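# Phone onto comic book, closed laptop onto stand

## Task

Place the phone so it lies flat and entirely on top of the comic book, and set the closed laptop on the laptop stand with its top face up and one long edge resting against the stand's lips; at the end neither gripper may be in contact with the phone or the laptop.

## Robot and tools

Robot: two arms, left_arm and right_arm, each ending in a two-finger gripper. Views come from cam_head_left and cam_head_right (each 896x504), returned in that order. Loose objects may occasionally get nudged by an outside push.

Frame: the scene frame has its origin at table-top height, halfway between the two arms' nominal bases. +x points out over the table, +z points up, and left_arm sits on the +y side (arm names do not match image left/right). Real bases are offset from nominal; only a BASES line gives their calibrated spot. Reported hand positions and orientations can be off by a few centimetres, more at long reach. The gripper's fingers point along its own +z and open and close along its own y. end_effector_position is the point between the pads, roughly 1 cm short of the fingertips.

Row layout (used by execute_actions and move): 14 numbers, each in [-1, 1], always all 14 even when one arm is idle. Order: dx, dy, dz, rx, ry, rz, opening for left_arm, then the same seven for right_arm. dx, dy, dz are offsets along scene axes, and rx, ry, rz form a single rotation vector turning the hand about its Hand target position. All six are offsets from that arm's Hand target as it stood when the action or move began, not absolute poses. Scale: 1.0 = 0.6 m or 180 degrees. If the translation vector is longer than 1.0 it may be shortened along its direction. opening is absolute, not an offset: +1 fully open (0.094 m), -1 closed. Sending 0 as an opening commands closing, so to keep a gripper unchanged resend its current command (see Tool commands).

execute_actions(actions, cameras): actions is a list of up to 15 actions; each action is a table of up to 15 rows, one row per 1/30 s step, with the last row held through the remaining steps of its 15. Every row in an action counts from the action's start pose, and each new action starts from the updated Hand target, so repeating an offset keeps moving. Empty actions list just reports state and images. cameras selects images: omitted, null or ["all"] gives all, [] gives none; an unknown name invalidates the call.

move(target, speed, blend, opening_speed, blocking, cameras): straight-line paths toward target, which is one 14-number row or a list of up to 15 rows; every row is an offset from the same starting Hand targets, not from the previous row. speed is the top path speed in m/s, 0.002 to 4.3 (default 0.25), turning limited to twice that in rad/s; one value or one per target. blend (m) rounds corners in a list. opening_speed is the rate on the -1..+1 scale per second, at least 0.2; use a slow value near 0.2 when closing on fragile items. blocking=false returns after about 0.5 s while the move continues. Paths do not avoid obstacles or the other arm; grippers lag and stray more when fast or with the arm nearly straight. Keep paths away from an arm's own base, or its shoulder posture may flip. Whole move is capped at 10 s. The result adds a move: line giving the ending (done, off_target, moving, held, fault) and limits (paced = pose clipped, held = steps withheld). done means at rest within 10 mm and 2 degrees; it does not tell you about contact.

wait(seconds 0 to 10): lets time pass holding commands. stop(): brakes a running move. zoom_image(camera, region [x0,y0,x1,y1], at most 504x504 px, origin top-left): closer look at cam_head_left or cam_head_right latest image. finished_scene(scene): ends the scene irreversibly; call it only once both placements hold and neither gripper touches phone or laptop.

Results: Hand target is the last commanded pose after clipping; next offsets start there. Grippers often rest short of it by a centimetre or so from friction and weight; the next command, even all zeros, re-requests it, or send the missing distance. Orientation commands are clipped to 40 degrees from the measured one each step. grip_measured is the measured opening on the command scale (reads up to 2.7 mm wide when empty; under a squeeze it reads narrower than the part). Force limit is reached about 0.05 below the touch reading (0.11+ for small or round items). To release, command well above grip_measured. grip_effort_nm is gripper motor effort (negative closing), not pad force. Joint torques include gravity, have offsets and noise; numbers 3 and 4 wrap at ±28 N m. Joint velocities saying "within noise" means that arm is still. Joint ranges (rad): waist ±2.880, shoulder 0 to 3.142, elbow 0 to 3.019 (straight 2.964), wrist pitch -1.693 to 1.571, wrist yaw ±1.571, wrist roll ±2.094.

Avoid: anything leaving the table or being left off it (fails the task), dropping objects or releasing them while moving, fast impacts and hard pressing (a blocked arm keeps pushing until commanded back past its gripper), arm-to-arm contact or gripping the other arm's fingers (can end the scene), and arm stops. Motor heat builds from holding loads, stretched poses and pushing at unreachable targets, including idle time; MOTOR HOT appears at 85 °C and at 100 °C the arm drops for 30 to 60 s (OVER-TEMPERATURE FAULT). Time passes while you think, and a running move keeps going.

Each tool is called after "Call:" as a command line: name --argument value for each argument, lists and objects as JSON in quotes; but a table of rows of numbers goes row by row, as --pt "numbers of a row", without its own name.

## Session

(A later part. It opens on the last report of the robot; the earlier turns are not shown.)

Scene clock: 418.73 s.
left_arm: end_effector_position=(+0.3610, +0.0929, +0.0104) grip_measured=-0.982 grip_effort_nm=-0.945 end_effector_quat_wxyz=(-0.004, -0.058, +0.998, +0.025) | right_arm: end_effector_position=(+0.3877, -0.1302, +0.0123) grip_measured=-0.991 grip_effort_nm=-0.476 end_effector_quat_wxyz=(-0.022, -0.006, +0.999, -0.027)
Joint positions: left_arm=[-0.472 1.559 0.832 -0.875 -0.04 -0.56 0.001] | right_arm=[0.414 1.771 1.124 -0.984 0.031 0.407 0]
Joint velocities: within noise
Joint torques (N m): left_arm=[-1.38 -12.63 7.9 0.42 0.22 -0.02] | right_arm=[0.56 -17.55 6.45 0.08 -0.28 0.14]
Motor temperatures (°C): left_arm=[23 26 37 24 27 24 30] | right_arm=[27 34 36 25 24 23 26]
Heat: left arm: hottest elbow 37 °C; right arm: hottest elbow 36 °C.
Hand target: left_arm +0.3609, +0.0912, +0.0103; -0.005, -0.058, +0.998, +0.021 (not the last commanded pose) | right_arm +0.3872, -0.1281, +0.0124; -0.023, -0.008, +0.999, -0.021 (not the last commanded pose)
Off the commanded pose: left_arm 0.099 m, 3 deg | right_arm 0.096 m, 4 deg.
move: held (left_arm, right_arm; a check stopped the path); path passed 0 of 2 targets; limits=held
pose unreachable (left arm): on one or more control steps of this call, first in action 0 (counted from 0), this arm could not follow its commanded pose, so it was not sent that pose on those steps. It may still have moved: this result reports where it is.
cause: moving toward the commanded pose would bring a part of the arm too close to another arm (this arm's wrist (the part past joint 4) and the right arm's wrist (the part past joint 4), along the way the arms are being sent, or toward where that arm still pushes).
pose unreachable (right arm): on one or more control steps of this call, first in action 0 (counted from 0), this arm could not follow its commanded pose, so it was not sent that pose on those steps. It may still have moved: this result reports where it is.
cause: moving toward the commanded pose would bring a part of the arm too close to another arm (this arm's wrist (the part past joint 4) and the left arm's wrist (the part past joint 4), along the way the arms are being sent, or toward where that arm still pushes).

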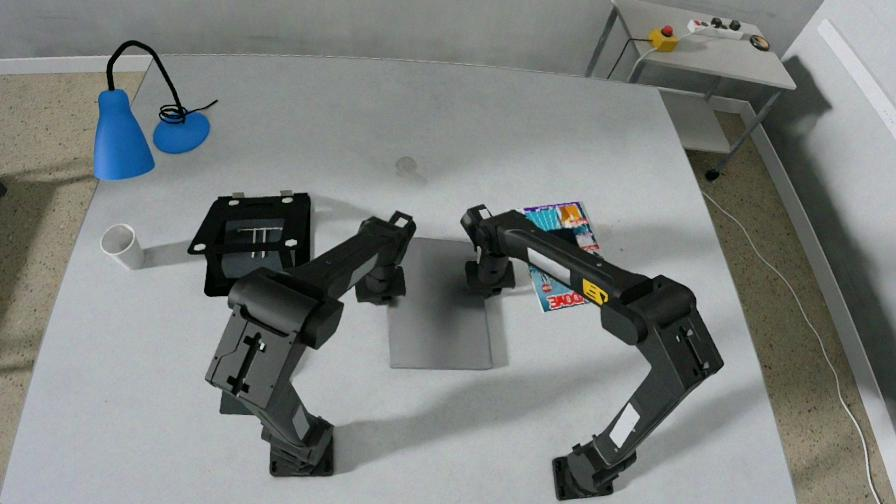

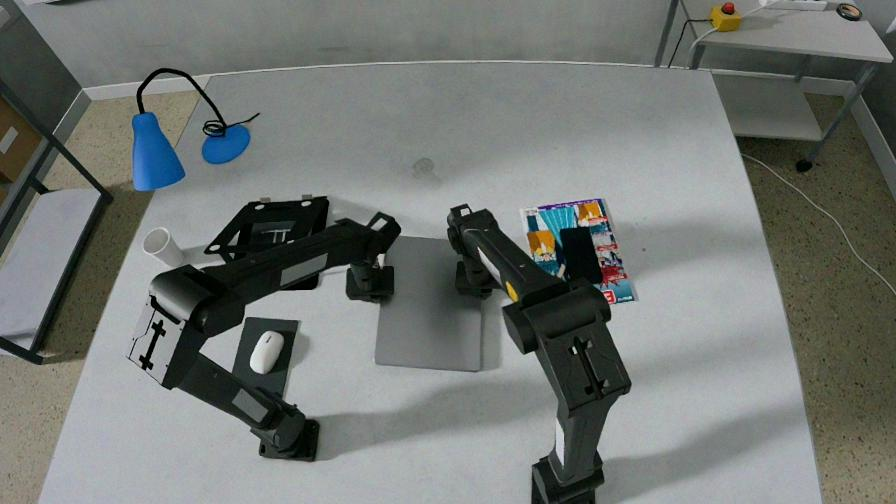

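Call:
move --pt "0 0.05 0.005 0 0 0 -1 0.0 -0.05 0.005 0 0 0 -1" --pt "-0.167 0.04 0.003 0 0 0 -1 0.188 -0.045 0.003 0 0 0 -1" --pt "-0.167 -0.115 0.003 0 0 0.06 -1 0.188 0.11 0.003 0 0 0.06 -1" --speed '[0.1,0.15,0.05]'

Call:
zoom_image --camera "cam_head_left" --region '[350, 200, 550, 390]'

Call:
zoom_image --camera "cam_head_right" --region '[330, 200, 530, 390]'

Scene clock: 429.70 s.
left_arm: end_effector_position=(+0.2432, +0.0526, +0.0095) grip_measured=-0.982 grip_effort_nm=-0.935 end_effector_quat_wxyz=(-0.016, -0.164, +0.985, +0.043) | right_arm: end_effector_position=(+0.5008, -0.0907, +0.0220) grip_measured=-0.991 grip_effort_nm=-0.481 end_effector_quat_wxyz=(-0.012, -0.079, +0.996, -0.029)
Joint positions: left_arm=[-0.773 1.408 0.656 -0.906 -0.027 -1.075 0.001] | right_arm=[0.401 2.01 1.528 -1.129 0.047 0.249 0]
Joint velocities: within noise
Joint torques (N m): left_arm=[-3.25 -5.95 13.23 1.11 0.51 -0.04] | right_arm=[3.19 -19.37 10.33 -0.54 -0.48 0.12]
Motor temperatures (°C): left_arm=[23 26 36 24 27 24 30] | right_arm=[27 34 36 25 24 23 26]
Heat: left arm: hottest elbow 36 °C; right arm: hottest elbow 36 °C.
Hand target: left_arm +0.2608, +0.0221, +0.0122; -0.007, -0.152, +0.988, +0.020 | right_arm +0.5000, -0.0622, +0.0141; -0.021, -0.101, +0.994, -0.023
Off the commanded pose: left_arm 0.035 m, 3 deg | right_arm 0.030 m, 3 deg.
move: off_target (left_arm, right_arm)

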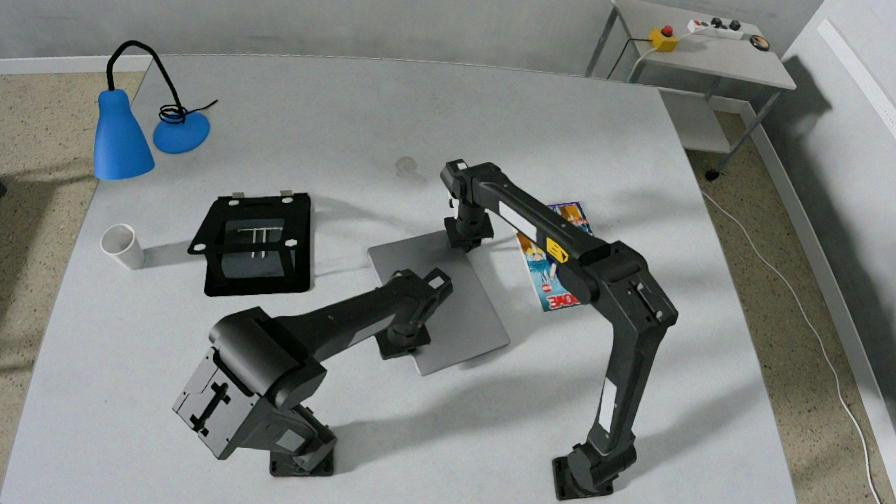

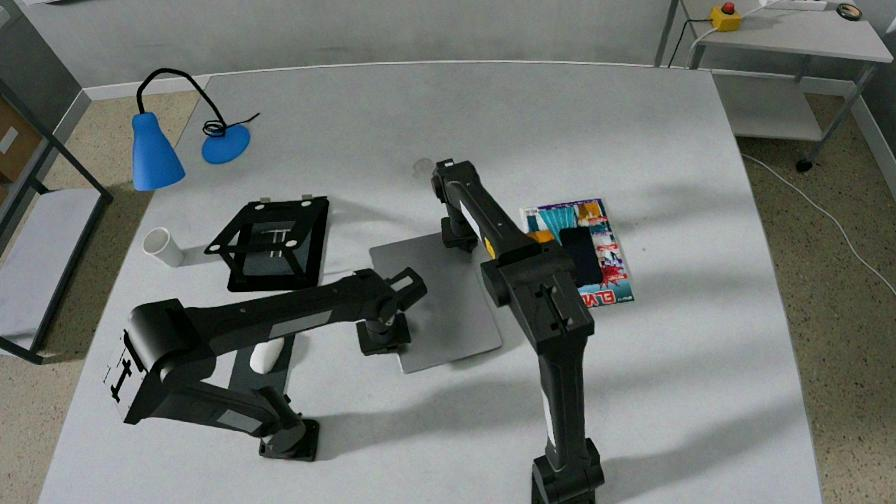

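Scaled by 2.520.

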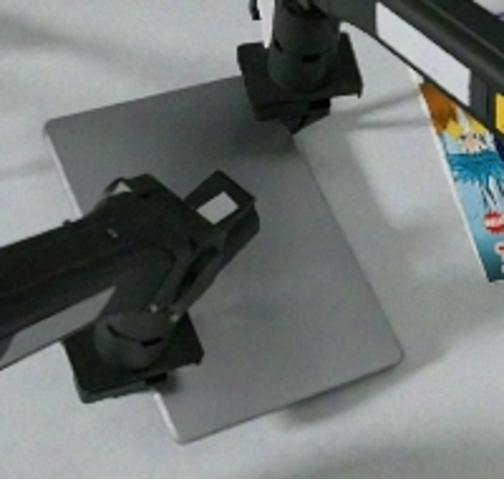

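Scaled by 2.520.

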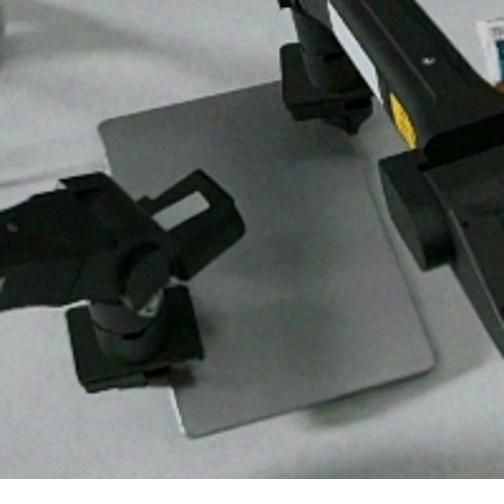

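Call:
move --pt "-0.035 -0.14 0.003 0 0 0.14 -1 0.0 0.15 -0.006 0 0 0.19 -1" --speed '[0.05]'

Call:
zoom_image --camera "cam_head_left" --region '[330, 200, 530, 390]'

Call:
zoom_image --camera "cam_head_right" --region '[330, 200, 530, 390]'

Scene clock: 443.53 s.
left_arm: end_effector_position=(+0.2223, -0.0303, +0.0099) grip_measured=-0.982 grip_effort_nm=-0.940 end_effector_quat_wxyz=(-0.017, -0.369, +0.928, +0.045) | right_arm: end_effector_position=(+0.5151, +0.0095, +0.0311) grip_measured=-0.991 grip_effort_nm=-0.476 end_effector_quat_wxyz=(+0.018, -0.370, +0.928, -0.030)
Joint positions: left_arm=[-0.98 1.53 0.792 -0.928 0.012 -1.708 0.001] | right_arm=[0.543 2.099 1.705 -1.151 0.065 -0.211 0]
Joint velocities: within noise
Joint torques (N m): left_arm=[-2.32 -8.64 13.67 1.11 -0.02 0.05] | right_arm=[2.73 -20.6 9.46 -1.03 -0.37 0.11]
Motor temperatures (°C): left_arm=[23 26 37 24 27 24 30] | right_arm=[27 35 37 25 24 23 26]
Heat: left arm: hottest elbow 37 °C; right arm: hottest elbow 37 °C.
Hand target: left_arm +0.2397, -0.0617, +0.0139; -0.011, -0.364, +0.931, +0.019 | right_arm +0.5000, +0.0277, +0.0106; -0.013, -0.390, +0.920, -0.029
Off the commanded pose: left_arm 0.036 m, 3 deg | right_arm 0.031 m, 4 deg.
move: off_target (left_arm, right_arm)

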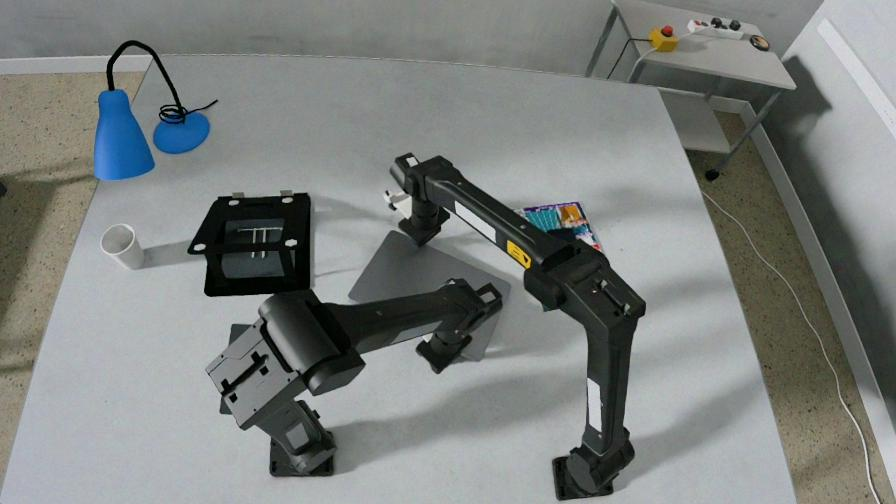

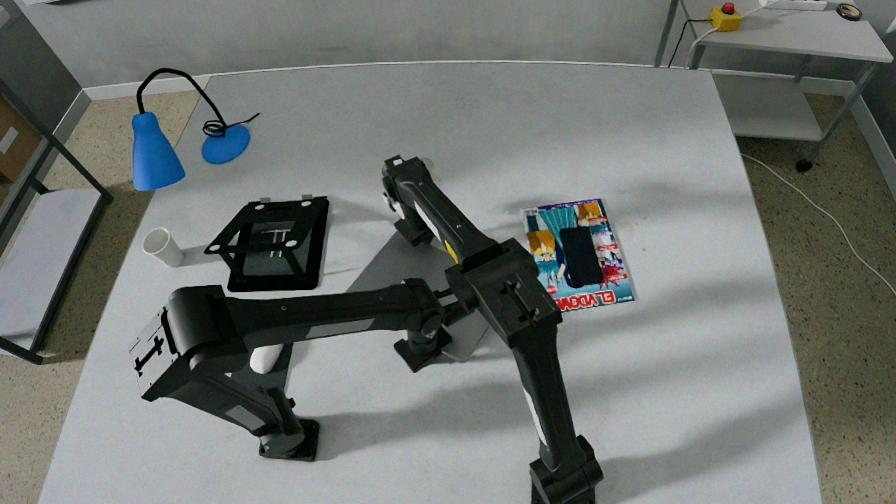

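Scaled by 2.520.

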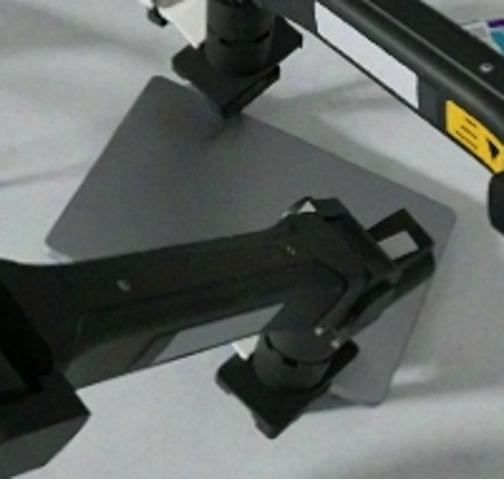

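Scaled by 2.520.

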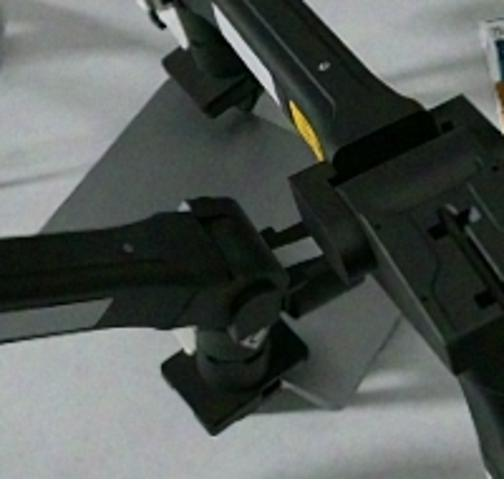

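Call:
move --pt "-0.05 0.05 0.03 0 0 0 -1 0.1 -0.08 0.04 0 0 0.05 -1" --pt "-0.2 0.2 0.15 0 0 -0.2 -1 0.117 -0.08 0.0 0 0 0.1 -1" --pt "-0.2 0.2 0.15 0 0 -0.2 -1 0.117 -0.08 -0.045 0 0 0.1 -1" --speed '[0.1,0.15,0.05]'

Call:
zoom_image --camera "cam_head_left" --region '[330, 200, 530, 390]'

Call:
zoom_image --camera "cam_head_right" --region '[330, 200, 530, 390]'

Scene clock: 461.93 s.
left_arm: end_effector_position=(+0.1249, +0.0541, +0.1050) grip_measured=-0.982 grip_effort_nm=-0.940 end_effector_quat_wxyz=(-0.005, -0.070, +0.997, +0.016) | right_arm: end_effector_position=(+0.5582, -0.0202, +0.0160) grip_measured=-0.991 grip_effort_nm=-0.471 end_effector_quat_wxyz=(-0.001, -0.529, +0.848, -0.030)
Joint positions: left_arm=[-1.138 0.958 0.614 -1.261 -0.004 -1.25 0.001] | right_arm=[0.469 2.191 1.822 -1.198 0.06 -0.641 0]
Joint velocities: within noise
Joint torques (N m): left_arm=[-2.78 -5.19 9.11 -0.05 -0.2 0.09] | right_arm=[-0.21 -20.19 9.88 0.88 0.07 0.1]
Motor temperatures (°C): left_arm=[23 26 37 24 27 24 30] | right_arm=[27 36 38 25 24 23 26]
Heat: left arm: hottest elbow 37 °C; right arm: hottest elbow 38 °C.
Hand target: left_arm +0.1198, +0.0582, +0.1038; -0.005, -0.059, +0.998, +0.021 | right_arm +0.5703, -0.0202, -0.0164; -0.008, -0.529, +0.848, -0.030
Off the commanded pose: left_arm 0.007 m, 1 deg | right_arm 0.035 m, 1 deg.
move: off_target (right_arm)

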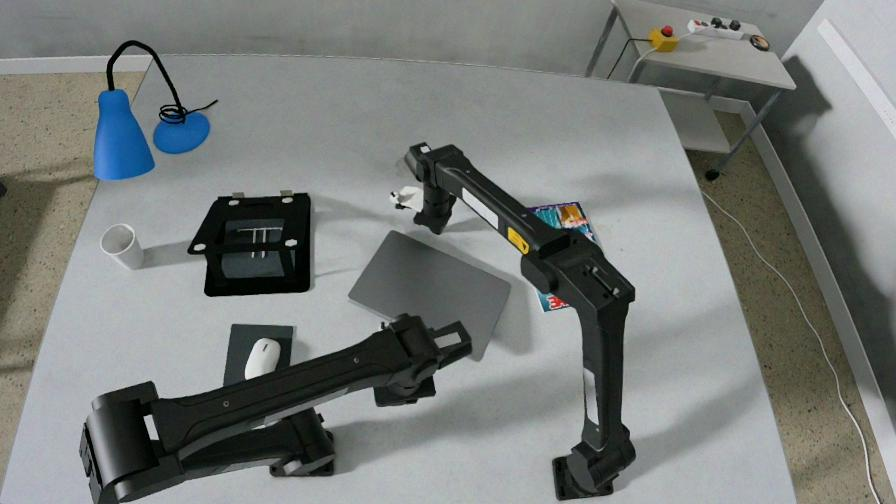

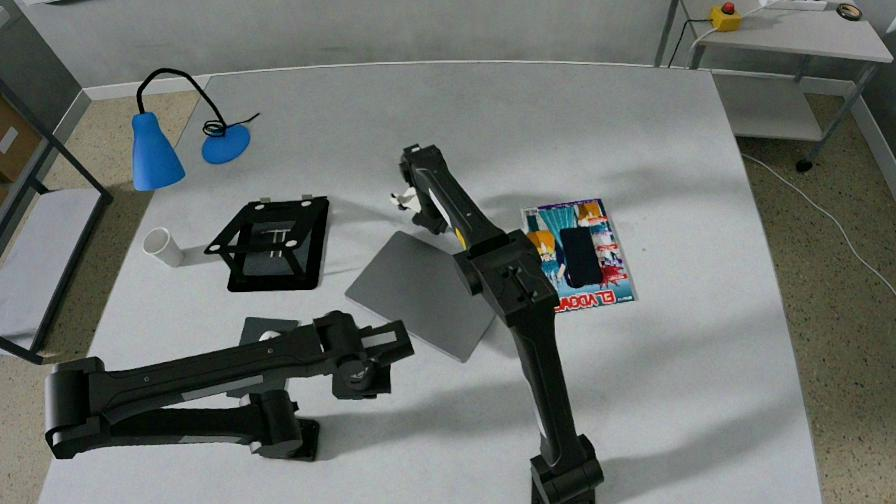

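Scaled by 2.520.

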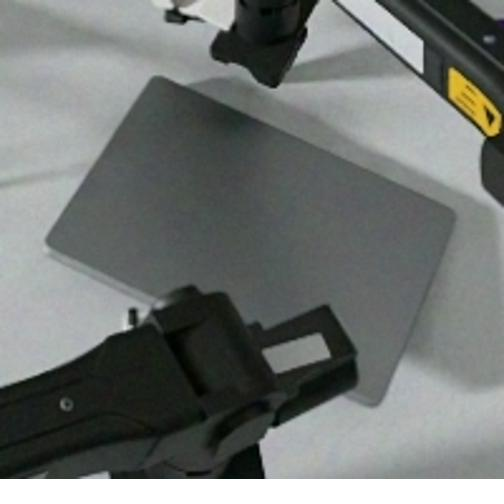

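Scaled by 2.520.

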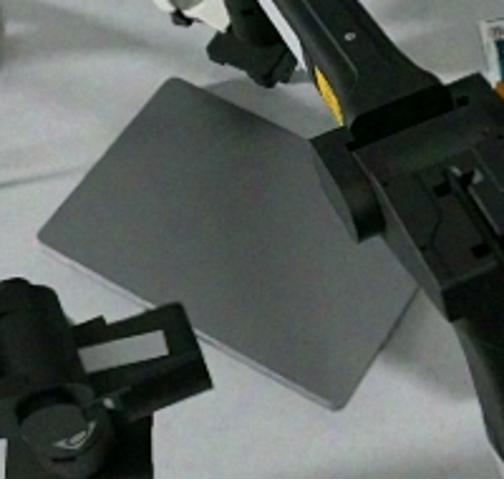

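Call:
move --pt "0 0 0 0 0 0 -1 -0.2 0.02 0.035 0 0 0.08 -1" --speed '[0.06]'

Call:
zoom_image --camera "cam_head_left" --region '[330, 200, 530, 390]'

Scene clock: 467.63 s.
left_arm: end_effector_position=(+0.1248, +0.0541, +0.1050) grip_measured=-0.982 grip_effort_nm=-0.935 end_effector_quat_wxyz=(-0.005, -0.070, +0.997, +0.017) | right_arm: end_effector_position=(+0.4702, -0.0123, +0.0143) grip_measured=-0.991 grip_effort_nm=-0.466 end_effector_quat_wxyz=(+0.013, -0.618, +0.785, -0.038)
Joint positions: left_arm=[-1.138 0.958 0.614 -1.261 -0.004 -1.249 0.001] | right_arm=[0.554 1.996 1.481 -1.023 0.073 -0.774 0]
Joint velocities: within noise
Joint torques (N m): left_arm=[-2.84 -6.18 8.9 0.01 -0.21 0.09] | right_arm=[1.85 -22.48 5.08 -0.09 -0.3 0.03]
Motor temperatures (°C): left_arm=[23 26 36 24 27 24 30] | right_arm=[27 36 38 25 24 23 26]
Heat: left arm: hottest elbow 36 °C; right arm: hottest elbow 38 °C.
Hand target: left_arm +0.1197, +0.0583, +0.1038; -0.005, -0.058, +0.998, +0.021 | right_arm +0.4503, -0.0082, +0.0047; -0.004, -0.631, +0.775, -0.031
Off the commanded pose: left_arm 0.007 m, 1 deg | right_arm 0.023 m, 3 deg.
move: off_target (right_arm)

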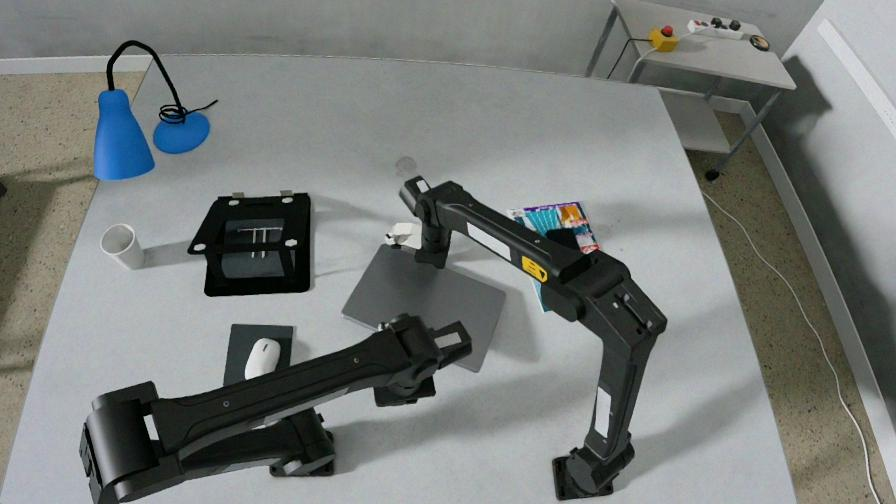

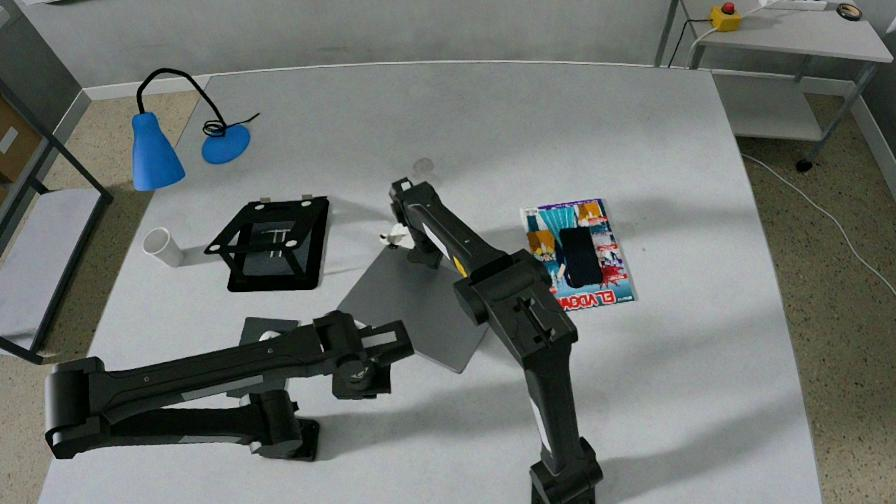

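Scaled by 2.520.

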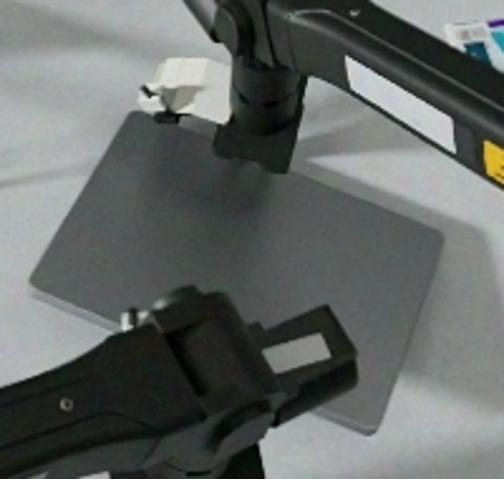

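Call:
move --pt "0 0 0 0 0 0 -1 0.13 0.0 0.01 0 0 0.0 -1" --pt "0 0 0 0 0 0 -1 0.13 0.12 0.01 0 0 0.0 -1" --pt "0 0 0 0 0 0 -1 -0.12 0.14 0.0 0 0 0.02 -1" --speed '[0.1,0.15,0.06]'

Call:
zoom_image --camera "cam_head_left" --region '[330, 220, 530, 410]'

Scene clock: 474.77 s.
left_arm: end_effector_position=(+0.1248, +0.0541, +0.1050) grip_measured=-0.982 grip_effort_nm=-0.945 end_effector_quat_wxyz=(-0.005, -0.070, +0.997, +0.017) | right_arm: end_effector_position=(+0.3983, +0.0770, +0.0140) grip_measured=-0.991 grip_effort_nm=-0.471 end_effector_quat_wxyz=(+0.014, -0.651, +0.758, -0.035)
Joint positions: left_arm=[-1.138 0.958 0.614 -1.261 -0.004 -1.249 0.001] | right_arm=[0.752 1.99 1.471 -1.027 0.071 -0.662 0]
Joint velocities: within noise
Joint torques (N m): left_arm=[-2.43 -5.07 9.06 0.03 -0.17 0.01] | right_arm=[1.79 -22.53 4.9 -0.12 -0.27 0.33]
Motor temperatures (°C): left_arm=[23 26 36 24 26 24 30] | right_arm=[27 37 37 25 24 23 26]
Heat: left arm: hottest elbow 36 °C; right arm: hottest shoulder 37 °C.
Hand target: left_arm +0.1197, +0.0583, +0.1038; -0.005, -0.058, +0.998, +0.021 | right_arm +0.3782, +0.0759, +0.0046; -0.003, -0.655, +0.755, -0.031
Off the commanded pose: left_arm 0.007 m, 1 deg | right_arm 0.022 m, 2 deg.
move: off_target (right_arm)

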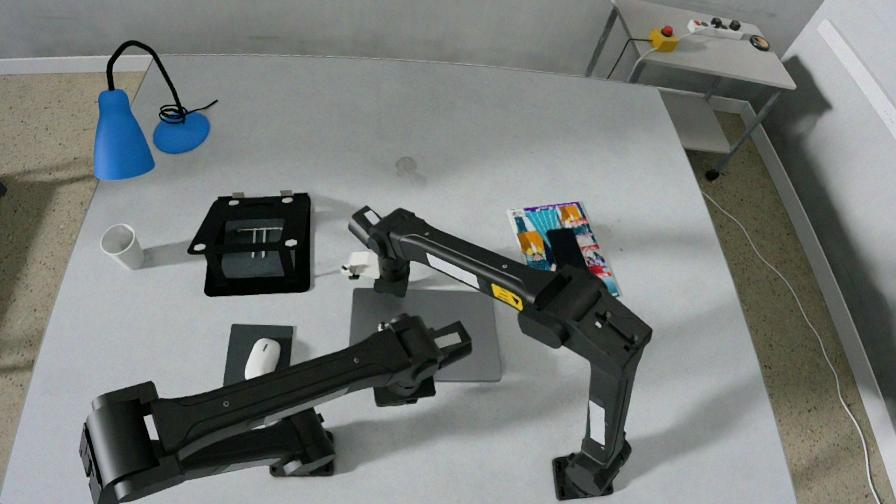

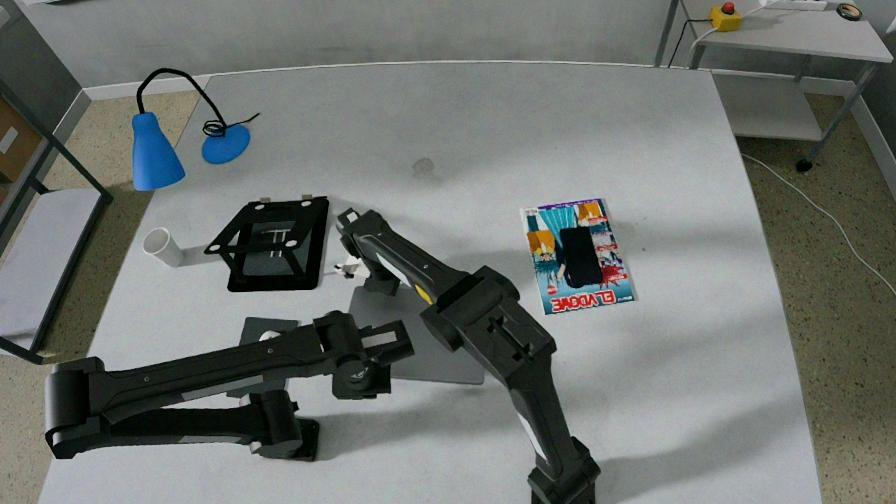

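Scaled by 2.520.

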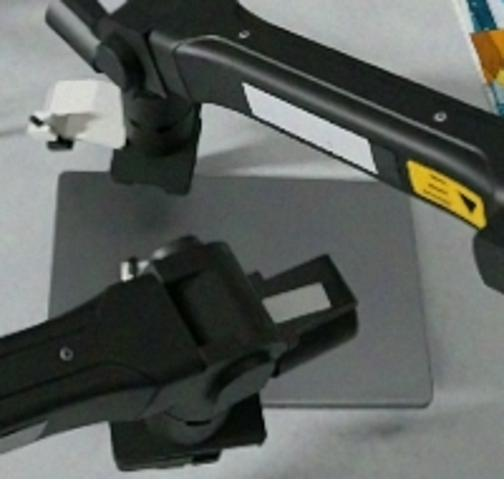

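Call:
move --pt "0 0.05 0.2 0 0 0 -1 0.08 0.0 0.01 0 0 0.0 -1" --pt "0.2 0.3 0.38 0 0 0 -1 0.08 -0.095 0.01 0 0 0.0 -1" --pt "0.3 0.6 0.38 0 0 0 -1 -0.095 -0.095 0.0 0 0 0.01 -1" --pt "0.3 0.6 0.38 0 0 0 -1 0.0 -0.12 0.05 0 0 0.01 -1" --pt "0.3 0.6 0.38 0 0 0 -1 0.0 -0.25 0.4 0 0 -0.2 -1" --speed '[0.15,0.2,0.08,0.15,0.25]'

Call:
zoom_image --camera "cam_head_left" --region '[330, 220, 530, 410]'

Scene clock: 495.70 s.
left_arm: end_effector_position=(+0.2901, +0.4077, +0.3044) grip_measured=-0.982 grip_effort_nm=-0.935 end_effector_quat_wxyz=(+0.002, -0.054, +0.998, +0.025) | right_arm: end_effector_position=(+0.3632, -0.0781, +0.2218) grip_measured=-0.991 grip_effort_nm=-0.471 end_effector_quat_wxyz=(-0.038, -0.398, +0.916, -0.032)
Joint positions: left_arm=[0.515 1.131 1.256 -1.67 -0.043 0.435 0.001] | right_arm=[0.549 1.588 1.479 -1.547 0.053 -0.263 0]
Joint velocities: within noise
Joint torques (N m): left_arm=[-0.62 -8.12 17.37 0.08 0.05 0.07] | right_arm=[-0.26 -17.2 12.33 -0.32 0.06 0.2]
Motor temperatures (°C): left_arm=[23 26 36 24 26 24 30] | right_arm=[27 37 36 25 24 23 26]
Heat: left arm: hottest elbow 36 °C; right arm: hottest shoulder 37 °C.
Hand target: left_arm +0.2996, +0.4184, +0.3319; -0.005, -0.058, +0.998, +0.021 | right_arm +0.3782, -0.0741, +0.2447; -0.013, -0.389, +0.921, -0.029
Off the commanded pose: left_arm 0.031 m, 1 deg | right_arm 0.028 m, 3 deg.
joint sent to its limit (left arm) — joint 4 (wrist pitch), lower limit. The joint targets are off in orientation, not in position.
move: off_target (left_arm, right_arm)

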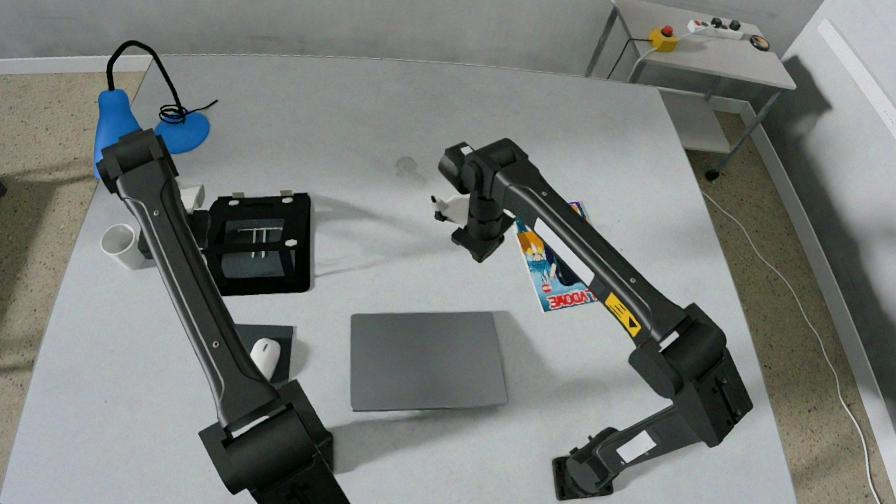

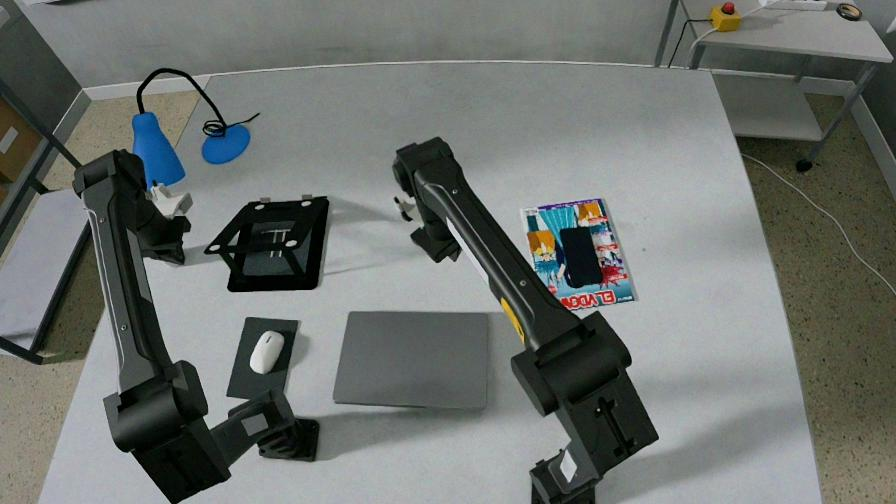

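Scaled by 2.520.

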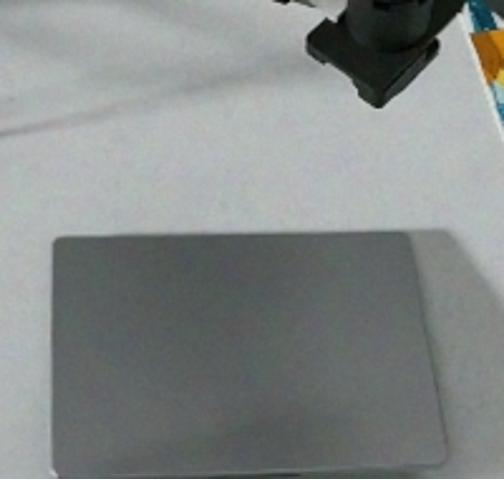

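Call:
move --pt "0.384 0.236 -0.05 -0.0907 0.0808 0.4586 -1 0.0 0 0 0 0 0 -1" --pt "0.384 0.236 -0.22 -0.0907 0.0808 0.4586 -1 0.0 0 0 0 0 0 -1" --speed 0.25

Call:
zoom_image --camera "cam_head_left" --region '[90, 150, 330, 310]'

Call:
zoom_image --camera "cam_head_right" --region '[110, 150, 350, 310]'

Scene clock: 520.30 s.
left_arm: end_effector_position=(+0.5271, +0.5497, +0.2288) grip_measured=-0.982 grip_effort_nm=-0.930 end_effector_quat_wxyz=(+0.062, +0.702, -0.699, +0.121) | right_arm: end_effector_position=(+0.3632, -0.0781, +0.2218) grip_measured=-0.991 grip_effort_nm=-0.471 end_effector_quat_wxyz=(-0.038, -0.398, +0.916, -0.032)
Joint positions: left_arm=[0.602 1.937 1.958 -1.678 0.26 -0.935 0.001] | right_arm=[0.549 1.588 1.479 -1.547 0.053 -0.263 0]
Joint velocities: within noise
Joint torques (N m): left_arm=[-0.67 -16.97 11.06 -0.01 0.25 0.08] | right_arm=[-0.26 -16.97 12.44 -0.34 0.05 0.22]
Motor temperatures (°C): left_arm=[23 26 41 24 26 24 30] | right_arm=[27 36 43 25 24 23 26]
Heat: left arm: hottest elbow 41 °C; right arm: hottest elbow 43 °C.
Hand target: left_arm +0.5300, +0.5599, +0.1997; +0.140, +0.694, -0.697, +0.110 | right_arm +0.3783, -0.0741, +0.2447; -0.013, -0.389, +0.921, -0.029
Off the commanded pose: left_arm 0.031 m, 9 deg | right_arm 0.028 m, 3 deg.
joint sent to its limit (left arm) — joint 4 (wrist pitch), lower limit. The joint targets are off in orientation, not in position.
move: off_target (left_arm, right_arm)

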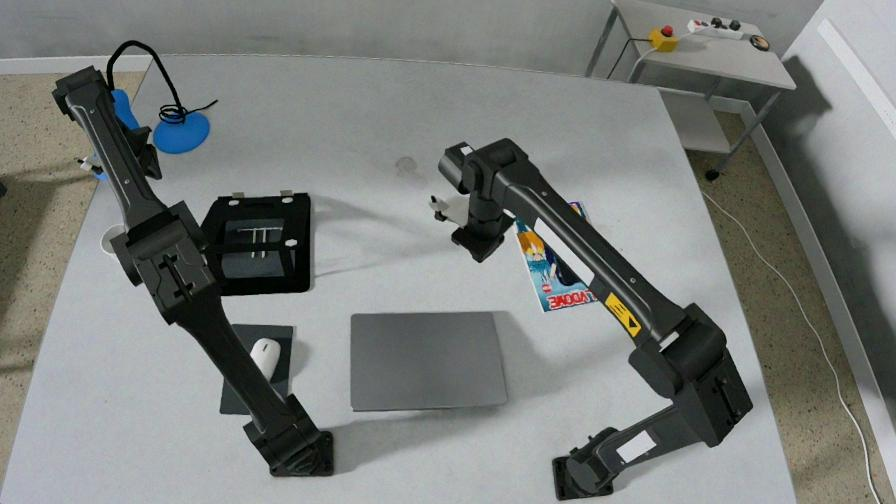

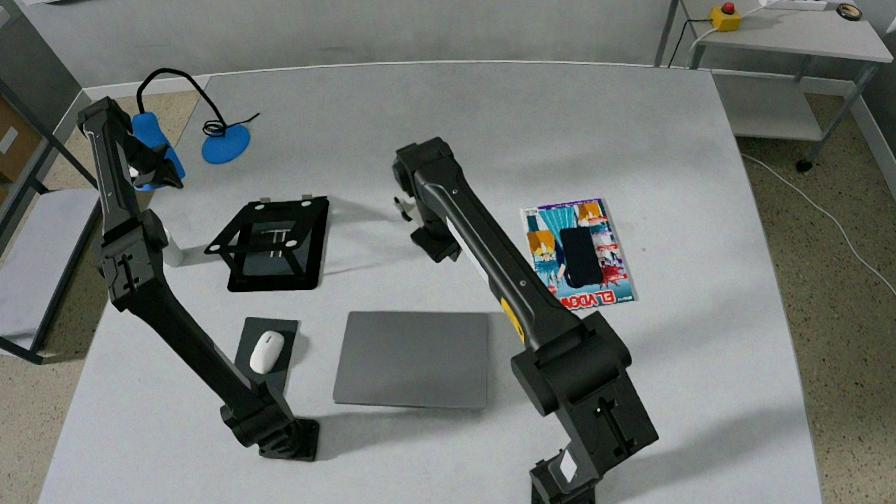

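Scaled by 2.100.

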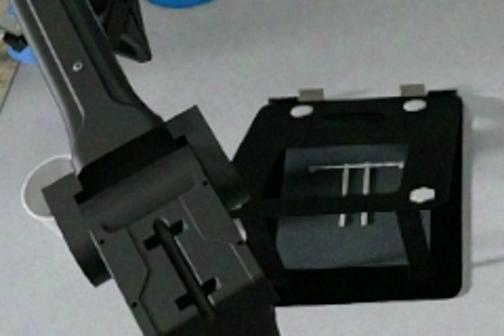

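Scaled by 2.100.

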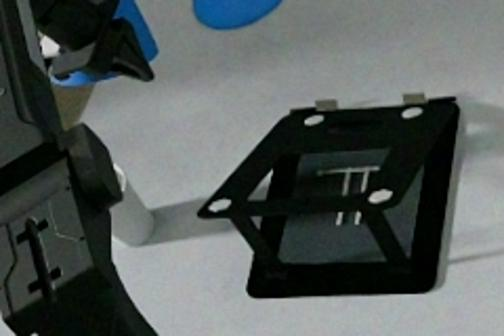

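Call:
move --pt "0 0.013 -0.2 0 0 0 -1 0.0 0 0 0 0 0 -1" --pt "0 0.013 -0.3 0 0 0 -1 0.0 0 0 0 0 0 -1" --speed '[0.15,0.08]'

Call:
zoom_image --camera "cam_head_left" --region '[90, 150, 330, 310]'

Call:
zoom_image --camera "cam_head_right" --region '[110, 150, 350, 310]'

Scene clock: 527.47 s.
left_arm: end_effector_position=(+0.5267, +0.5540, +0.2055) grip_measured=-0.982 grip_effort_nm=-0.930 end_effector_quat_wxyz=(+0.000, +0.688, -0.715, +0.127) | right_arm: end_effector_position=(+0.3632, -0.0781, +0.2218) grip_measured=-0.991 grip_effort_nm=-0.476 end_effector_quat_wxyz=(-0.038, -0.398, +0.916, -0.032)
Joint positions: left_arm=[0.606 1.86 1.786 -1.463 0.252 -0.901 0.001] | right_arm=[0.549 1.588 1.479 -1.547 0.053 -0.263 0]
Joint velocities: within noise
Joint torques (N m): left_arm=[-0.26 -1.96 1.42 1.8 0.34 0.19] | right_arm=[-0.21 -16.91 12.42 -0.35 0.05 0.22]
Motor temperatures (°C): left_arm=[23 26 40 24 26 24 30] | right_arm=[27 36 44 25 24 23 26]
Heat: left arm: hottest elbow 40 °C; right arm: hottest elbow 44 °C.
Hand target: left_arm +0.5300, +0.5677, +0.0198; +0.140, +0.694, -0.697, +0.110 | right_arm +0.3783, -0.0741, +0.2447; -0.013, -0.389, +0.921, -0.029
Off the commanded pose: left_arm 0.186 m, 16 deg | right_arm 0.028 m, 3 deg.
move: off_target (left_arm, right_arm)

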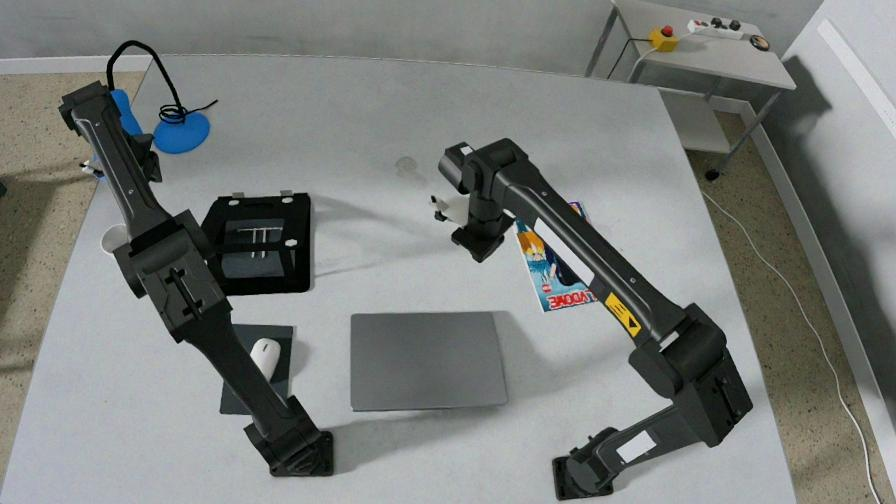

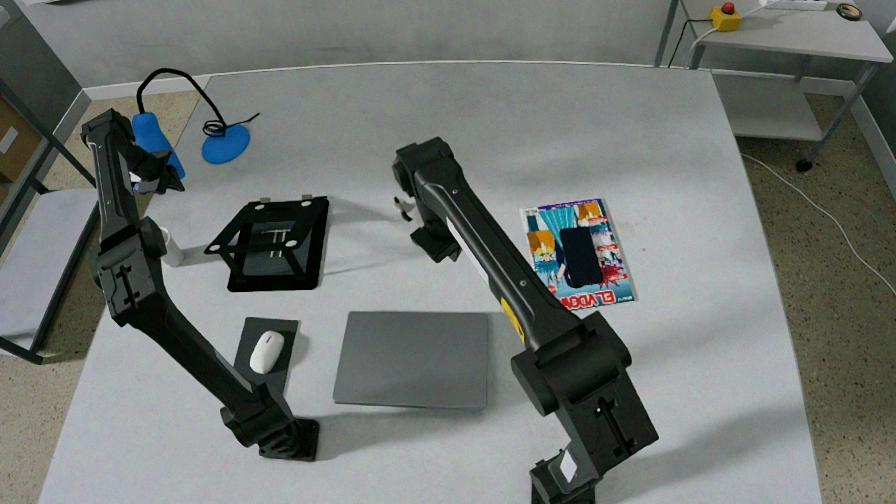

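Scaled by 2.100.

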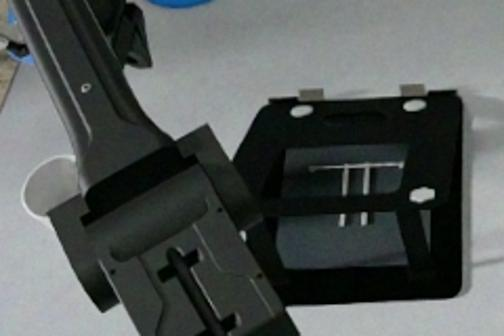

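Scaled by 2.100.

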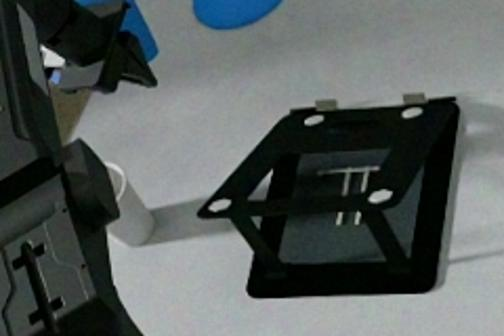

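Call:
move --target '[0,0,0.32,0,0,0,-1,0.0,0,0,0,0,0,-1]' --speed 0.2

Call:
zoom_image --camera "cam_head_right" --region '[110, 150, 350, 310]'

Scene clock: 531.00 s.
left_arm: end_effector_position=(+0.5171, +0.5505, +0.2215) grip_measured=-0.982 grip_effort_nm=-0.930 end_effector_quat_wxyz=(+0.072, +0.703, -0.697, +0.121) | right_arm: end_effector_position=(+0.3632, -0.0781, +0.2218) grip_measured=-0.991 grip_effort_nm=-0.476 end_effector_quat_wxyz=(-0.038, -0.398, +0.916, -0.032)
Joint positions: left_arm=[0.613 1.929 1.926 -1.678 0.261 -0.923 0.001] | right_arm=[0.549 1.588 1.479 -1.547 0.053 -0.263 0]
Joint velocities: within noise
Joint torques (N m): left_arm=[-0.09 -16.67 15.61 -0.02 0.12 0.06] | right_arm=[-0.32 -16.91 12.45 -0.35 0.06 0.23]
Motor temperatures (°C): left_arm=[23 26 39 24 26 24 30] | right_arm=[27 36 44 25 24 23 26]
Heat: left arm: hottest elbow 39 °C; right arm: hottest elbow 44 °C.
Hand target: left_arm +0.5300, +0.5676, +0.2116; +0.140, +0.694, -0.697, +0.110 | right_arm +0.3783, -0.0741, +0.2447; -0.013, -0.389, +0.921, -0.029
Off the commanded pose: left_arm 0.024 m, 8 deg | right_arm 0.028 m, 3 deg.
joint sent to its limit (left arm) — joint 4 (wrist pitch), lower limit. The joint targets are off in orientation, not in position.
move: off_target (left_arm, right_arm)

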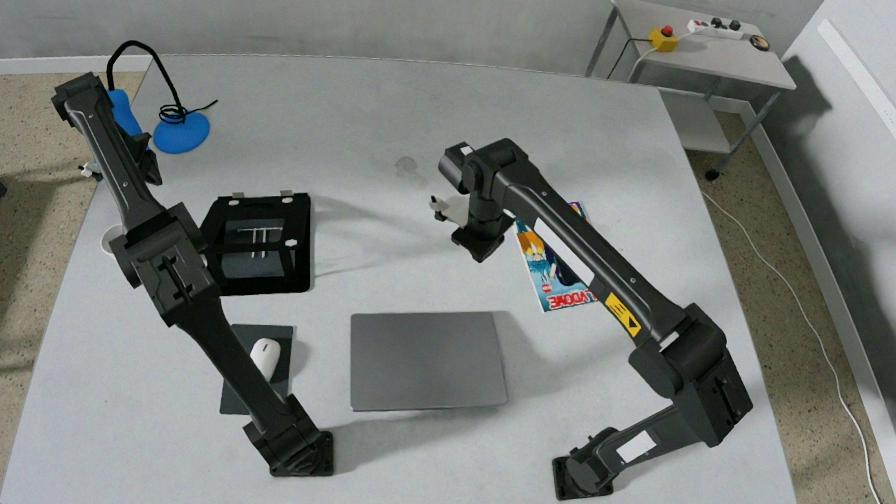

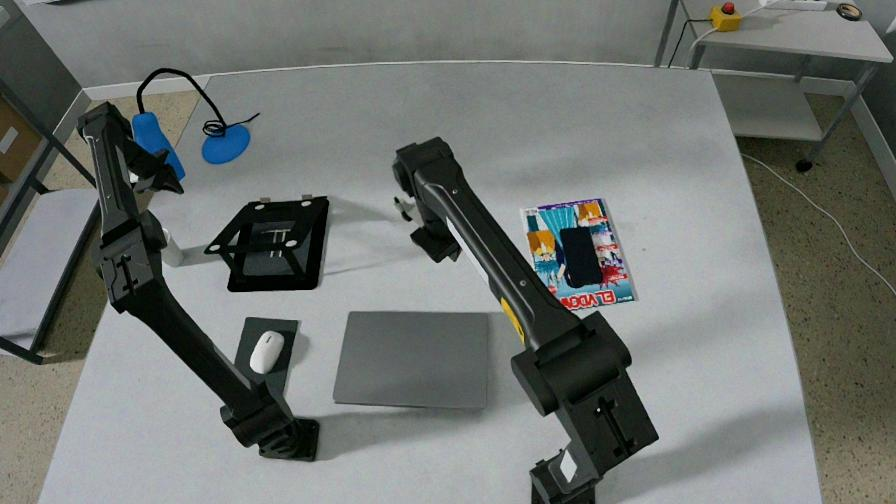

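Scaled by 2.100.

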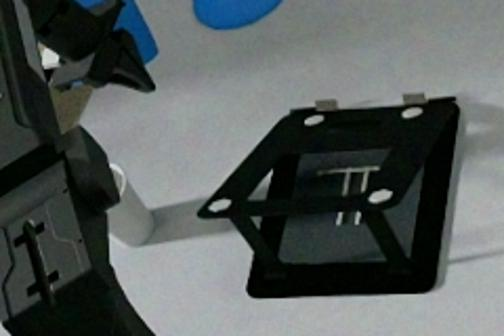

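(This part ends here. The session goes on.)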